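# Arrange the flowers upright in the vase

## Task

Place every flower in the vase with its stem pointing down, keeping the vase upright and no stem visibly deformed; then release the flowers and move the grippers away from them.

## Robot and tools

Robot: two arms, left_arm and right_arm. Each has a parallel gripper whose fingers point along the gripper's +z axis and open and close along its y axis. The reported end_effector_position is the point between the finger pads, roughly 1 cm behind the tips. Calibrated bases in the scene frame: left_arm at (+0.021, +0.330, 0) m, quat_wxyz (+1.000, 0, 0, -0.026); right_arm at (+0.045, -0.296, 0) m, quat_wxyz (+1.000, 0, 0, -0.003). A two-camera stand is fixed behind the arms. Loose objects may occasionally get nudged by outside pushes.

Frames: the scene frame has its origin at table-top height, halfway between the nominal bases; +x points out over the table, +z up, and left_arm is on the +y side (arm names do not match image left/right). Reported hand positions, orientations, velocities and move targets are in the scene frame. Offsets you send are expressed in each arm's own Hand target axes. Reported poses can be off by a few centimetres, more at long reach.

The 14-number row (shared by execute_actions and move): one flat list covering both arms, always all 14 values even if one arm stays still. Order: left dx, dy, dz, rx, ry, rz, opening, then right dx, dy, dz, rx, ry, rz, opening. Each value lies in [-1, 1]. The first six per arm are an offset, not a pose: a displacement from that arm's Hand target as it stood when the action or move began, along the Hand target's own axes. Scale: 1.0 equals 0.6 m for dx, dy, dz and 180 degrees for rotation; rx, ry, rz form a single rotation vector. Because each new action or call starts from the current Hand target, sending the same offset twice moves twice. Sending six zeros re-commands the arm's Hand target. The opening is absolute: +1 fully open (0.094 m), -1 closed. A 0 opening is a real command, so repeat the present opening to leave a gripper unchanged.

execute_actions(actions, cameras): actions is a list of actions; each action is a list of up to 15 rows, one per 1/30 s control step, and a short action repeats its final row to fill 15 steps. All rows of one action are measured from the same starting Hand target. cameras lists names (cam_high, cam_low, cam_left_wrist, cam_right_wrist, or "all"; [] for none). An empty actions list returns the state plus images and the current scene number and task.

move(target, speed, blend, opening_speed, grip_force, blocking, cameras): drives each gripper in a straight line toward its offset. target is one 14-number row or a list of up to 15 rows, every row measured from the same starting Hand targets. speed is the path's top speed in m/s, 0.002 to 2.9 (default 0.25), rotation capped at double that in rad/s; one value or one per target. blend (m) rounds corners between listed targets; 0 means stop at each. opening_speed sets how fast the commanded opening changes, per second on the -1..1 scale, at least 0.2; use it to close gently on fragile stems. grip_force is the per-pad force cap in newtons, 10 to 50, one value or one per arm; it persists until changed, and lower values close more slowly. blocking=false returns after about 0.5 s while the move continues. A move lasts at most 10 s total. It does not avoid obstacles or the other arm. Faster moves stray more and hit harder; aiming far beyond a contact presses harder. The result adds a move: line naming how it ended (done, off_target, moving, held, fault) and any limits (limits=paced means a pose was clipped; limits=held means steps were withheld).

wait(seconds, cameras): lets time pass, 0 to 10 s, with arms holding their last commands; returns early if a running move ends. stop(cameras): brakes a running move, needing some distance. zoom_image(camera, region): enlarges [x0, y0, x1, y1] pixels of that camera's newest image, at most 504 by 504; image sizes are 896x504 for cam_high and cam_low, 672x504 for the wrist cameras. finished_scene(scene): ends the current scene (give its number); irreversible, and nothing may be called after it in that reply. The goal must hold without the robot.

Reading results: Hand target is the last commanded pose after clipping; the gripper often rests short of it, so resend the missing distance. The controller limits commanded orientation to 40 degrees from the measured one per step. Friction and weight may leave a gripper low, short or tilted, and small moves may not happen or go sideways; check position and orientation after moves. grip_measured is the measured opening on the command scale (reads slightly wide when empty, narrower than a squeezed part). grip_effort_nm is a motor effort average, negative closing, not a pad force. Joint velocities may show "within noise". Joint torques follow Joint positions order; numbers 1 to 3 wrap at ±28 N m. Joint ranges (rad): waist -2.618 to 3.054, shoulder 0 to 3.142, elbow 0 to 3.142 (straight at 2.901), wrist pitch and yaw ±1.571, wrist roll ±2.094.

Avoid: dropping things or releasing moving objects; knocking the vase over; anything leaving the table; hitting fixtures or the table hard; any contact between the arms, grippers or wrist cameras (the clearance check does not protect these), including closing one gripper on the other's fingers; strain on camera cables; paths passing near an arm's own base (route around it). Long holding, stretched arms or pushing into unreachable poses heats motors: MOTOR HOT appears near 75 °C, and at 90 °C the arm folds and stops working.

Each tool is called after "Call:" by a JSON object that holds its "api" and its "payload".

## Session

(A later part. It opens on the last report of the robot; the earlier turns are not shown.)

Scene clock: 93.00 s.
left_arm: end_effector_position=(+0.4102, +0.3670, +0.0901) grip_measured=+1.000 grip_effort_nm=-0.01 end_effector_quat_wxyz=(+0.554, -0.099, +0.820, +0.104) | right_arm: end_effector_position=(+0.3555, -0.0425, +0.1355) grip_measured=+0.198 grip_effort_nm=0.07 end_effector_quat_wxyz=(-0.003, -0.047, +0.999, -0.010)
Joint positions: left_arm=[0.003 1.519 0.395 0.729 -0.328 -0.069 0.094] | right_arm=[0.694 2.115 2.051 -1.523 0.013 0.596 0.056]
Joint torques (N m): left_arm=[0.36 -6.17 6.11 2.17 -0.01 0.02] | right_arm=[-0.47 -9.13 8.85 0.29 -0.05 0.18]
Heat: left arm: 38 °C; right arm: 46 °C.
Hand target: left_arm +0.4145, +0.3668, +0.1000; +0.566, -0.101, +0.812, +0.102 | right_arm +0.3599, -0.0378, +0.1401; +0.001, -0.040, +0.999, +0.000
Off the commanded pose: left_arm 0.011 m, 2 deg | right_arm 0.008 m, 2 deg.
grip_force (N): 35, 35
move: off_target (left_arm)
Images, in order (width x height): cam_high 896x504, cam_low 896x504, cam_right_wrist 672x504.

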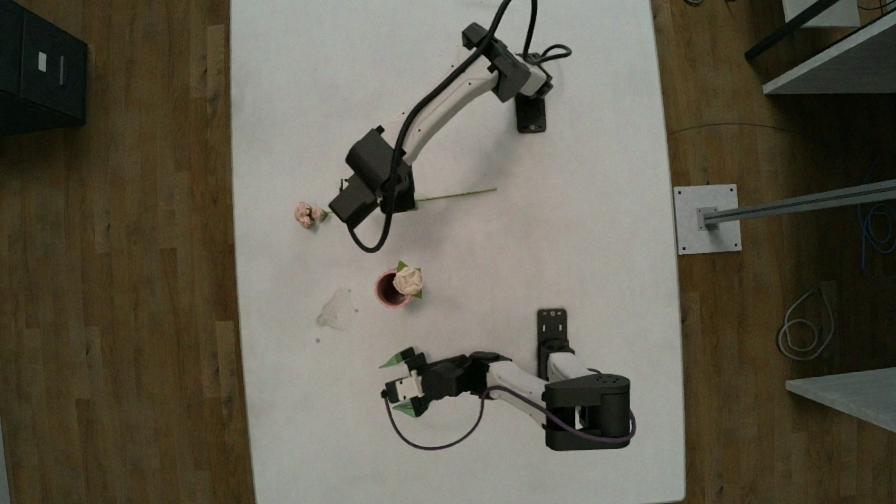

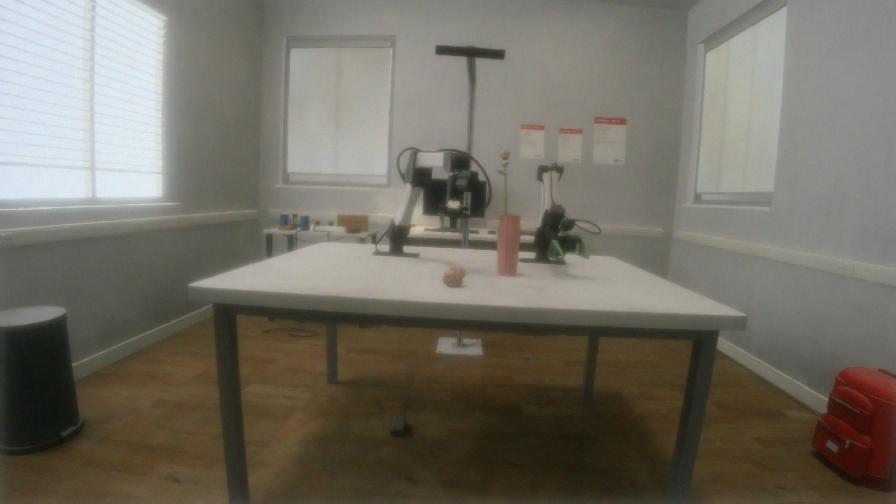

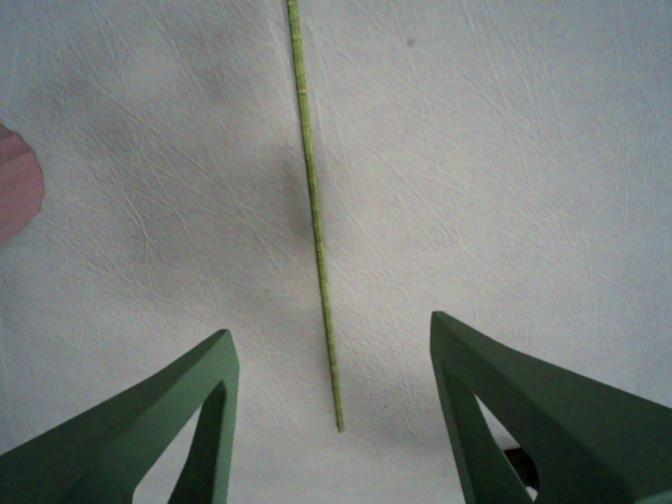

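Call:
{"api": "move", "payload": {"target": [[0,0,0,0,0,0,1,0,0.005,0.175,0,0,-0.017,0],[0,0,0,0,0,0,1,0,0.005,0.213,0,0,-0.017,0],[0,0,0,0,0,0,1,0,0.005,0.213,0,0,-0.017,-1]], "speed": [0.3,0.08,0.08], "blend": [0.005,0,0], "cameras": ["cam_high","cam_right_wrist"]}}

Scene clock: 100.67 s.
left_arm: end_effector_position=(+0.4102, +0.3670, +0.0901) grip_measured=+1.000 grip_effort_nm=-0.01 end_effector_quat_wxyz=(+0.554, -0.099, +0.820, +0.104) | right_arm: end_effector_position=(+0.3623, -0.0368, +0.0187) grip_measured=-0.991 grip_effort_nm=-0.48 end_effector_quat_wxyz=(+0.007, -0.061, +0.998, -0.003)
Joint positions: left_arm=[0.003 1.519 0.395 0.729 -0.328 -0.069 0.094] | right_arm=[0.694 2.151 1.64 -1.052 0.013 0.566 0]
Joint torques (N m): left_arm=[0.38 -6.17 6.09 2.17 0 0.01] | right_arm=[0.13 -9.5 4.86 0.55 -0.05 -0.03]
Heat: left arm: 38 °C; right arm: 47 °C.
Hand target: left_arm +0.4145, +0.3668, +0.1000; +0.566, -0.101, +0.812, +0.102 | right_arm +0.3597, -0.0348, +0.0123; +0.001, -0.067, +0.998, +0.000
Off the commanded pose: left_arm 0.011 m, 2 deg | right_arm 0.007 m, 1 deg.
grip_force (N): 35, 35
move: off_target (left_arm)
Images, in order (width x height): cam_high 896x504, cam_right_wrist 672x504.

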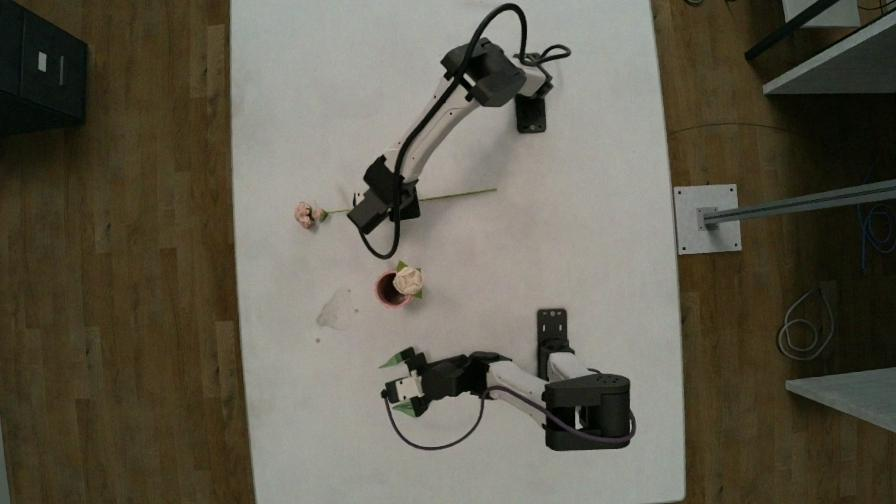

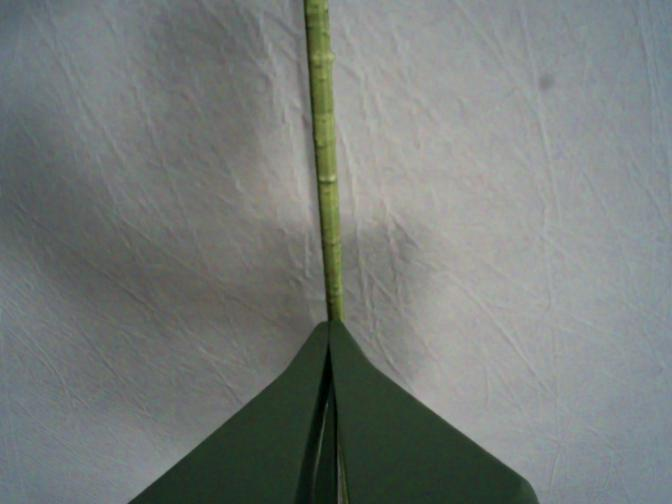

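Call:
{"api": "move", "payload": {"target": [[0,0,0,0,0,0,1,0,0,0,0,0,0,-0.2],[0,0,0,0,0,0,1,0,0,0.015,0,0,0,-0.2]], "speed": 0.08}}

Scene clock: 103.53 s.
left_arm: end_effector_position=(+0.4102, +0.3670, +0.0901) grip_measured=+1.000 grip_effort_nm=-0.01 end_effector_quat_wxyz=(+0.554, -0.099, +0.820, +0.104) | right_arm: end_effector_position=(+0.3626, -0.0366, +0.0103) grip_measured=-0.202 grip_effort_nm=0.07 end_effector_quat_wxyz=(+0.007, -0.061, +0.998, -0.003)
Joint positions: left_arm=[0.003 1.519 0.395 0.729 -0.328 -0.069 0.094] | right_arm=[0.694 2.161 1.62 -1.021 0.013 0.566 0.038]
Joint torques (N m): left_arm=[0.36 -6.17 6.11 2.17 -0.01 0.01] | right_arm=[0.13 -9.44 4.79 0.55 -0.05 -0.03]
Heat: left arm: 38 °C; right arm: 47 °C.
Hand target: left_arm +0.4145, +0.3668, +0.1000; +0.566, -0.101, +0.812, +0.102 | right_arm +0.3599, -0.0347, +0.0034; +0.001, -0.067, +0.998, +0.000
Off the commanded pose: left_arm 0.011 m, 2 deg | right_arm 0.008 m, 1 deg.
grip_force (N): 35, 35
move: off_target (left_arm)

Call:
{"api": "move", "payload": {"target": [[0,0,0,0,0,0,1,0,0,0,0,0,0,-1],[0,0,0,0,0,0,1,0,0,-0.5,0,0,0,-1],[0,0,0,0,0,0,1,-0.082,0.107,-0.817,-0.394,-0.379,-0.394,-1],[0,0,0,0,0,0,1,-0.068,0.3155,-0.817,-0.394,-0.379,-0.394,-1]], "speed": [0.1,0.4,0.4,0.25], "blend": [0,0.03,0.02,0], "cameras": ["cam_high","cam_low","cam_right_wrist"]}}

Call:
{"api": "zoom_image", "payload": {"camera": "cam_low", "region": [440, 60, 600, 300]}}

Call:
{"api": "zoom_image", "payload": {"camera": "cam_high", "region": [300, 230, 460, 340]}}

Scene clock: 120.30 s.
left_arm: end_effector_position=(+0.4102, +0.3670, +0.0901) grip_measured=+1.000 grip_effort_nm=-0.01 end_effector_quat_wxyz=(+0.554, -0.099, +0.820, +0.104) | right_arm: end_effector_position=(+0.3721, +0.1587, +0.4834) grip_measured=-0.912 grip_effort_nm=-0.77 end_effector_quat_wxyz=(-0.448, +0.532, -0.462, -0.550)
Joint positions: left_arm=[0.003 1.519 0.395 0.729 -0.328 -0.069 0.094] | right_arm=[0.675 2.314 2.833 -0.506 -1.073 0.043 0.004]
Joint torques (N m): left_arm=[0.38 -6.16 6.09 2.17 -0.01 0.02] | right_arm=[-0.35 -10.1 8.28 2.07 0.12 0.15]
Heat: left arm: 39 °C; right arm: 48 °C.
Hand target: left_arm +0.4145, +0.3668, +0.1000; +0.566, -0.101, +0.812, +0.102 | right_arm +0.3745, +0.1580, +0.4936; -0.456, +0.541, -0.455, -0.541
Off the commanded pose: left_arm 0.011 m, 2 deg | right_arm 0.011 m, 2 deg.
elbow stopped short (right arm): the move would have taken joint 3 (elbow) straighter than the controller allows.
grip_force (N): 35, 35
move: off_target (left_arm, right_arm)
Images, in order (width x height): cam_high 896x504, cam_low 896x504, cam_right_wrist 672x504.

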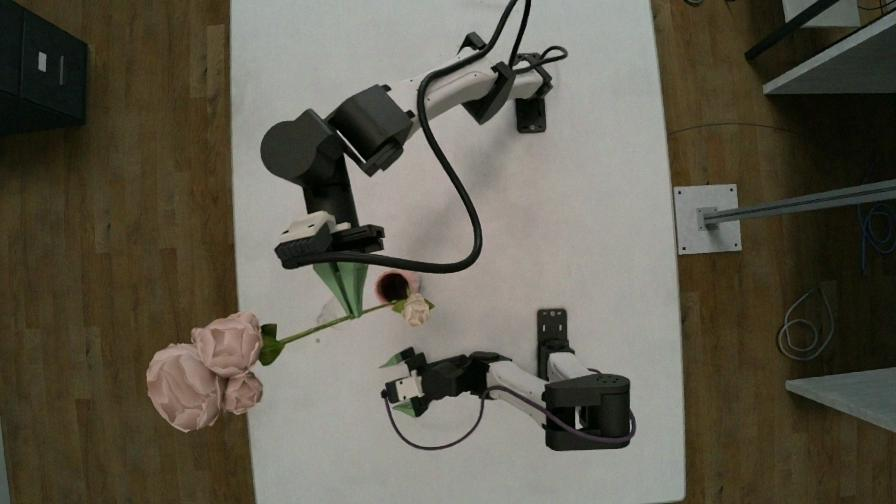

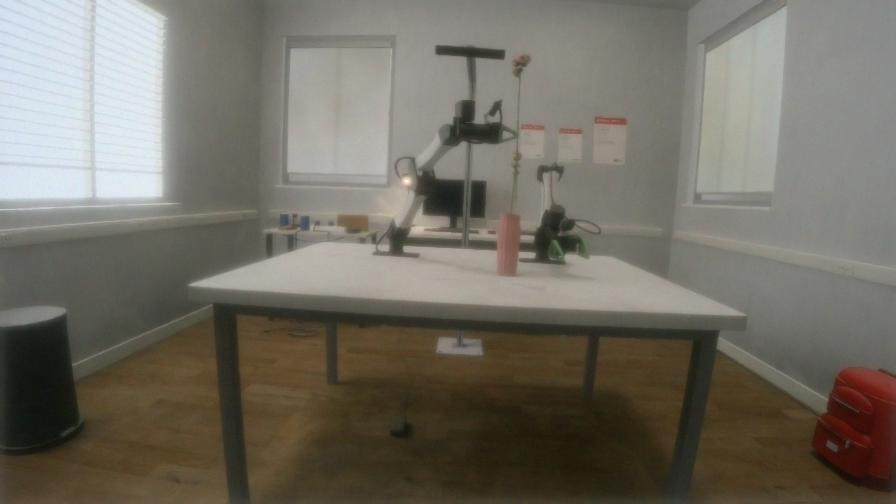

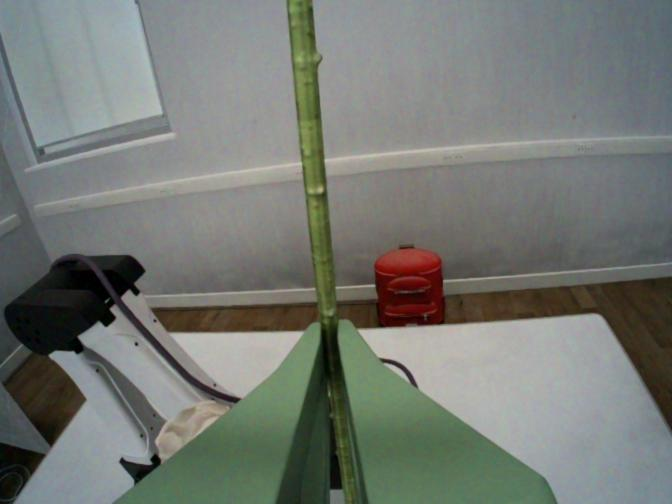

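Scaled by 2.100.

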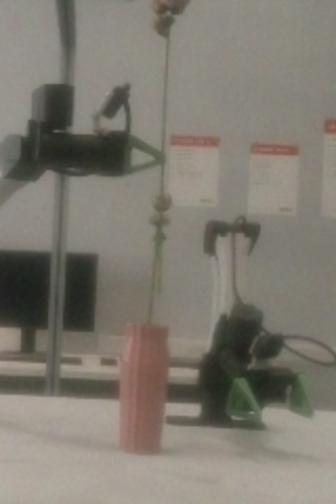

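Scaled by 3.150.

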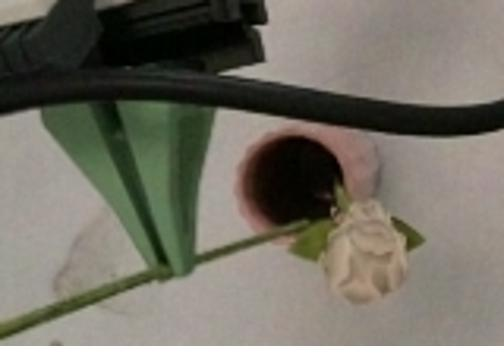

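Call:
{"api": "move", "payload": {"target": [0,0,0,0,0,0,1,0,0.018,-0.034,0,0,-0.028,-1], "speed": 0.15, "cameras": ["cam_high","cam_low"]}}

Call:
{"api": "zoom_image", "payload": {"camera": "cam_low", "region": [440, 60, 600, 300]}}

Call:
{"api": "zoom_image", "payload": {"camera": "cam_high", "region": [300, 230, 460, 340]}}

Scene clock: 125.63 s.
left_arm: end_effector_position=(+0.4102, +0.3670, +0.0901) grip_measured=+1.000 grip_effort_nm=-0.01 end_effector_quat_wxyz=(+0.554, -0.099, +0.820, +0.104) | right_arm: end_effector_position=(+0.3811, +0.1489, +0.4707) grip_measured=-0.912 grip_effort_nm=-0.77 end_effector_quat_wxyz=(-0.460, +0.556, -0.455, -0.522)
Joint positions: left_arm=[0.003 1.519 0.395 0.729 -0.328 -0.069 0.094] | right_arm=[0.647 2.314 2.833 -0.588 -1.091 -0.098 0.004]
Joint torques (N m): left_arm=[0.35 -6.16 6.09 2.17 -0.01 0] | right_arm=[-0.73 -14.6 4.93 1.87 -0.2 -0.07]
Heat: left arm: 39 °C; right arm: 50 °C.
Hand target: left_arm +0.4145, +0.3668, +0.1000; +0.566, -0.101, +0.812, +0.102 | right_arm +0.3673, +0.1361, +0.4935; -0.479, +0.561, -0.431, -0.520
Off the commanded pose: left_arm 0.011 m, 2 deg | right_arm 0.030 m, 4 deg.
grip_force (N): 35, 35
move: off_target (left_arm, right_arm)
Images, in order (width x height): cam_high 896x504, cam_low 896x504.

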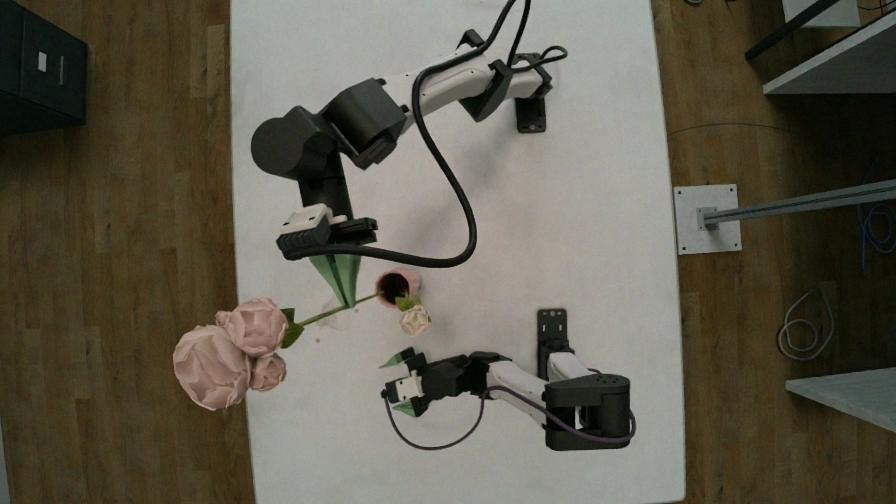

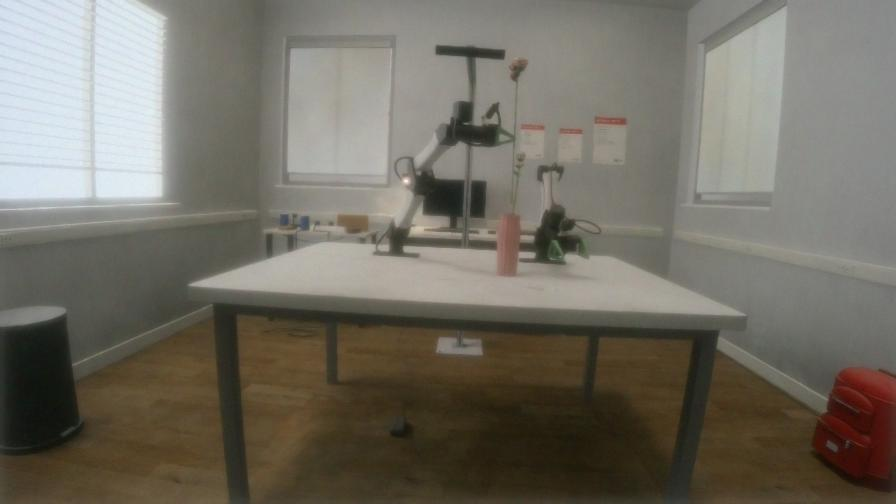

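Scaled by 2.100.

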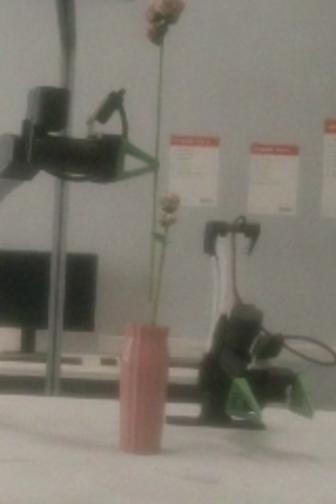

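Scaled by 3.150.

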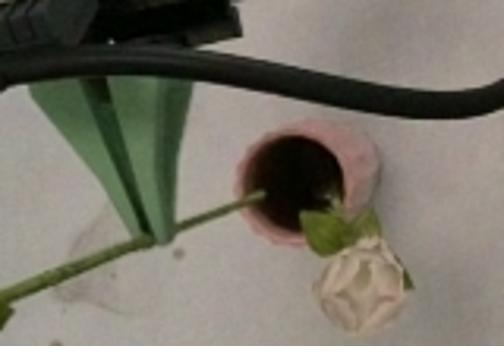

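Call:
{"api": "move", "payload": {"target": [0,0,0,0,0,0,1,0.133,0.004,0.016,0,0,0,-1], "speed": 0.15, "cameras": ["cam_high","cam_low"]}}

Call:
{"api": "zoom_image", "payload": {"camera": "cam_low", "region": [440, 60, 600, 300]}}

Call:
{"api": "zoom_image", "payload": {"camera": "cam_high", "region": [300, 230, 460, 340]}}

Scene clock: 130.50 s.
left_arm: end_effector_position=(+0.4102, +0.3670, +0.0901) grip_measured=+1.000 grip_effort_nm=-0.01 end_effector_quat_wxyz=(+0.554, -0.099, +0.820, +0.104) | right_arm: end_effector_position=(+0.3830, +0.1516, +0.3874) grip_measured=-0.912 grip_effort_nm=-0.77 end_effector_quat_wxyz=(-0.457, +0.559, -0.450, -0.525)
Joint positions: left_arm=[0.003 1.519 0.395 0.729 -0.328 -0.069 0.094] | right_arm=[0.647 2.04 1.994 -0.022 -1.104 -0.099 0.004]
Joint torques (N m): left_arm=[0.34 -6.17 6.09 2.16 -0.01 0.02] | right_arm=[0.68 -14.58 6 2.06 0.07 0.16]
Heat: left arm: 40 °C; right arm: 53 °C.
Hand target: left_arm +0.4145, +0.3668, +0.1000; +0.566, -0.101, +0.812, +0.102 | right_arm +0.3703, +0.1463, +0.4140; -0.479, +0.561, -0.430, -0.520
Off the commanded pose: left_arm 0.011 m, 2 deg | right_arm 0.030 m, 3 deg.
grip_force (N): 35, 35
move: off_target (left_arm, right_arm)
Images, in order (width x height): cam_high 896x504, cam_low 896x504.

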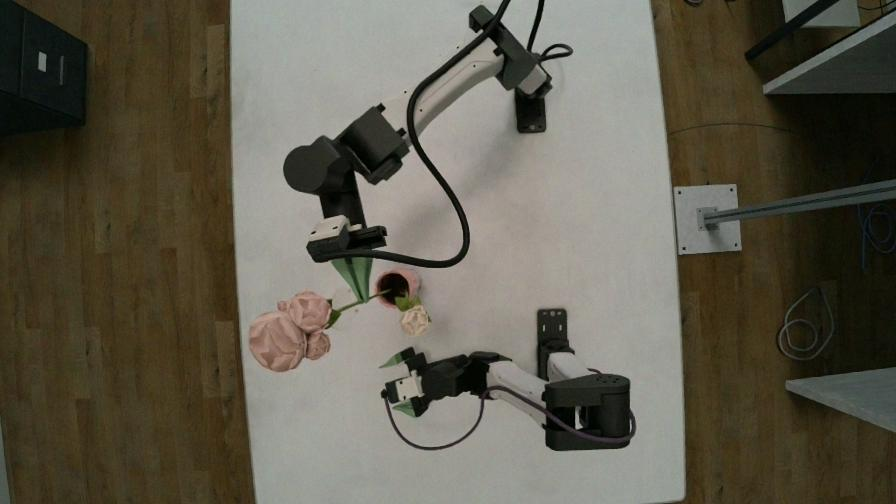

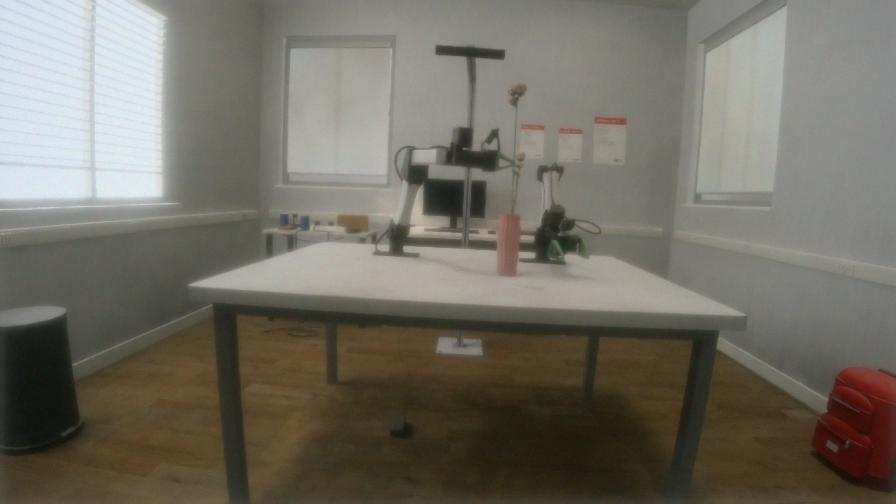

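Scaled by 2.100.

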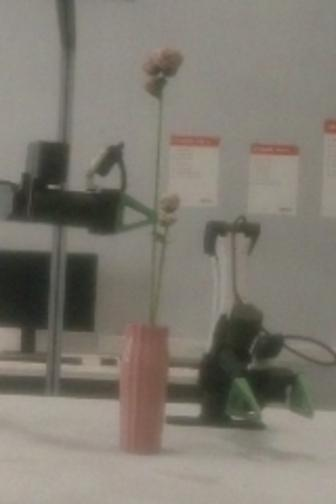

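Scaled by 3.150.

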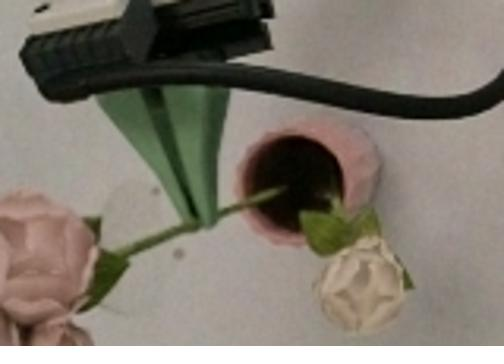

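Call:
{"api": "move", "payload": {"target": [[0,0,0,0,0,0,1,0.265,0.017,0.006,0,0,0,-1],[0,0,0,0,0,0,1,0.265,0.017,0.006,0,0,0,-0.4]], "speed": 0.12, "opening_speed": 0.6, "cameras": ["cam_high","cam_low"]}}

Call:
{"api": "zoom_image", "payload": {"camera": "cam_low", "region": [440, 60, 600, 300]}}

Call:
{"api": "zoom_image", "payload": {"camera": "cam_high", "region": [300, 230, 460, 340]}}

Scene clock: 136.00 s.
left_arm: end_effector_position=(+0.4102, +0.3670, +0.0901) grip_measured=+1.000 grip_effort_nm=-0.01 end_effector_quat_wxyz=(+0.554, -0.099, +0.820, +0.104) | right_arm: end_effector_position=(+0.3764, +0.1463, +0.2605) grip_measured=-0.402 grip_effort_nm=0.06 end_effector_quat_wxyz=(-0.481, +0.563, -0.428, -0.518)
Joint positions: left_arm=[0.003 1.519 0.395 0.729 -0.328 -0.069 0.094] | right_arm=[0.647 2.046 1.452 0.593 -1.1 -0.099 0.028]
Joint torques (N m): left_arm=[0.35 -6.17 6.12 2.17 -0.02 0.01] | right_arm=[1.01 -9.76 5.75 1.99 0.11 0.16]
Heat: left arm: 40 °C; right arm: 53 °C.
Hand target: left_arm +0.4145, +0.3668, +0.1000; +0.566, -0.101, +0.812, +0.102 | right_arm +0.3737, +0.1506, +0.2547; -0.479, +0.561, -0.431, -0.520
Off the commanded pose: left_arm 0.011 m, 2 deg | right_arm 0.008 m, 0 deg.
grip_force (N): 35, 35
move: off_target (left_arm)
Images, in order (width x height): cam_high 896x504, cam_low 896x504.

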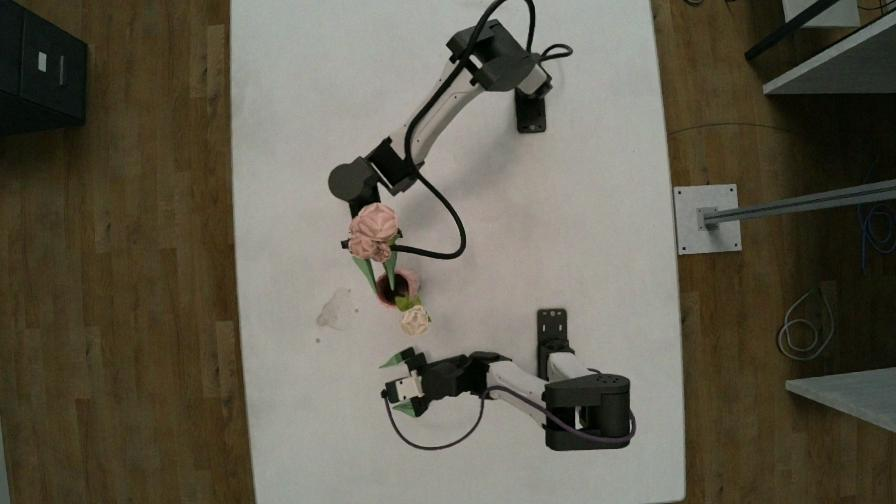

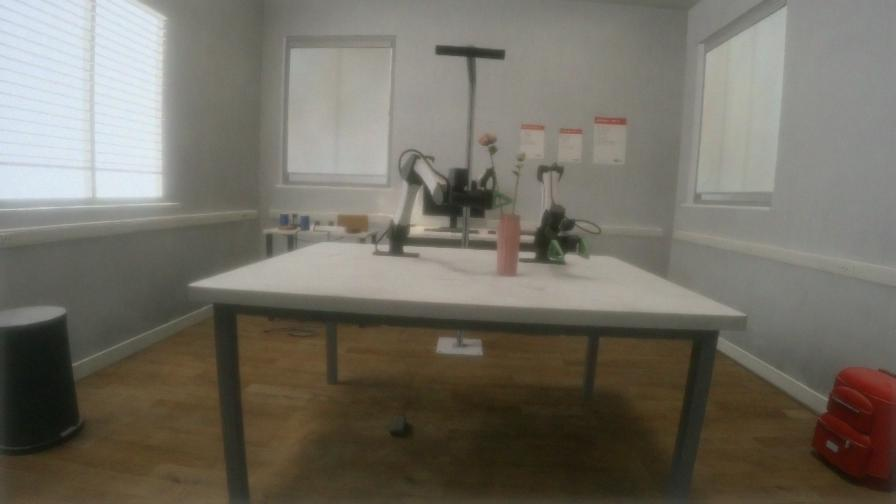

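Scaled by 2.100.

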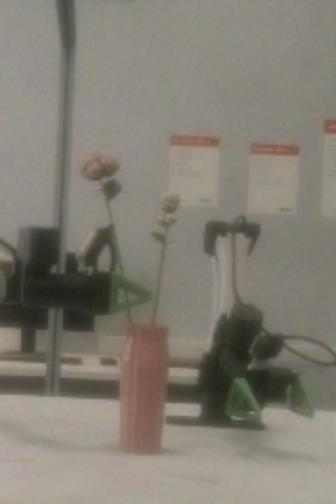

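Scaled by 3.150.

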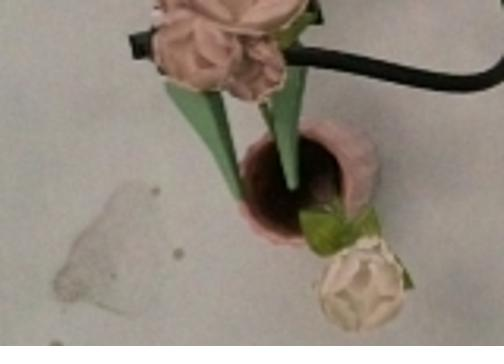

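Call:
{"api": "move", "payload": {"target": [0,0,0,0,0,0,1,0,0,-0.27,0,0,0,0.3], "speed": 0.1, "opening_speed": 1.0, "cameras": ["cam_high","cam_low"]}}

Call:
{"api": "zoom_image", "payload": {"camera": "cam_low", "region": [440, 60, 600, 300]}}

Scene clock: 140.17 s.
left_arm: end_effector_position=(+0.4102, +0.3670, +0.0901) grip_measured=+1.000 grip_effort_nm=0.00 end_effector_quat_wxyz=(+0.554, -0.099, +0.820, +0.104) | right_arm: end_effector_position=(+0.4125, -0.0049, +0.2342) grip_measured=+0.298 grip_effort_nm=0.07 end_effector_quat_wxyz=(-0.465, +0.546, -0.455, -0.528)
Joint positions: left_arm=[0.003 1.519 0.395 0.729 -0.328 -0.069 0.094] | right_arm=[0.298 1.941 1.213 0.654 -1.432 -0.102 0.061]
Joint torques (N m): left_arm=[0.35 -6.17 6.11 2.17 -0.01 0.01] | right_arm=[-0.32 -13.41 5.2 1.78 -0.21 0.03]
Heat: left arm: 40 °C; right arm: 53 °C.
Hand target: left_arm +0.4145, +0.3668, +0.1000; +0.566, -0.101, +0.812, +0.102 | right_arm +0.4014, -0.0090, +0.2547; -0.479, +0.561, -0.431, -0.520
Off the commanded pose: left_arm 0.011 m, 2 deg | right_arm 0.024 m, 4 deg.
grip_force (N): 35, 35
move: off_target (left_arm, right_arm)
Images, in order (width x height): cam_high 896x504, cam_low 896x504.

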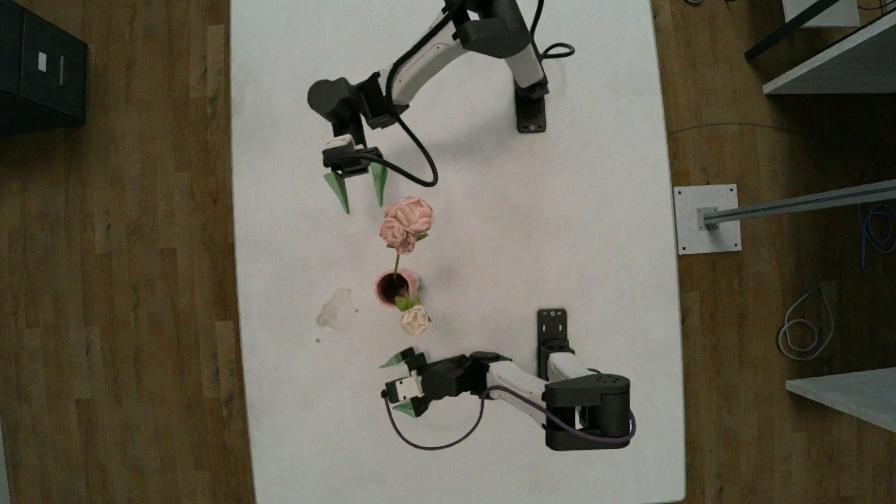

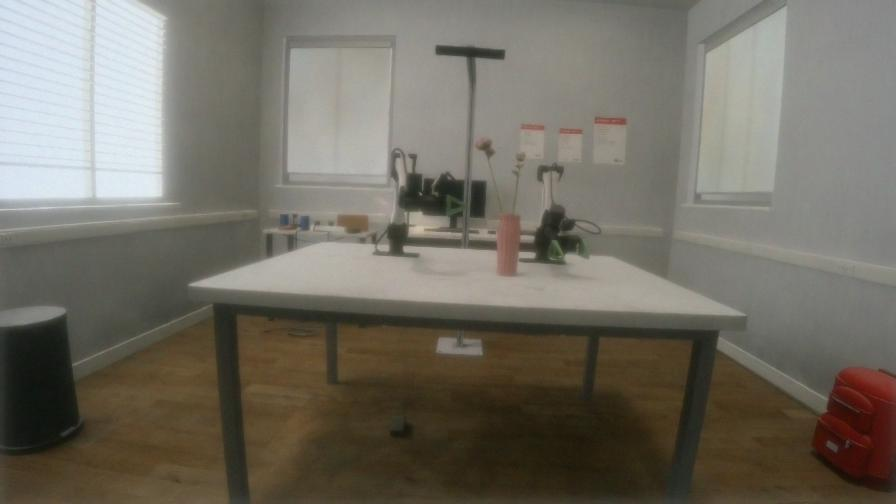

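Scaled by 2.100.

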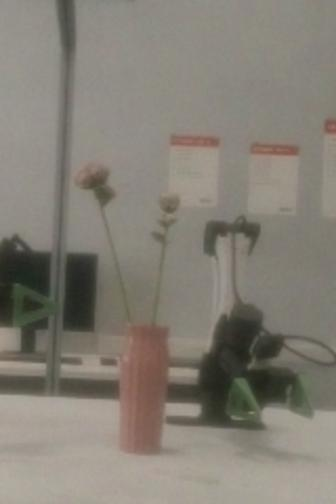

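Call:
{"api": "finished_scene", "payload": {"scene": 2}}

The scene is finished: the task was done.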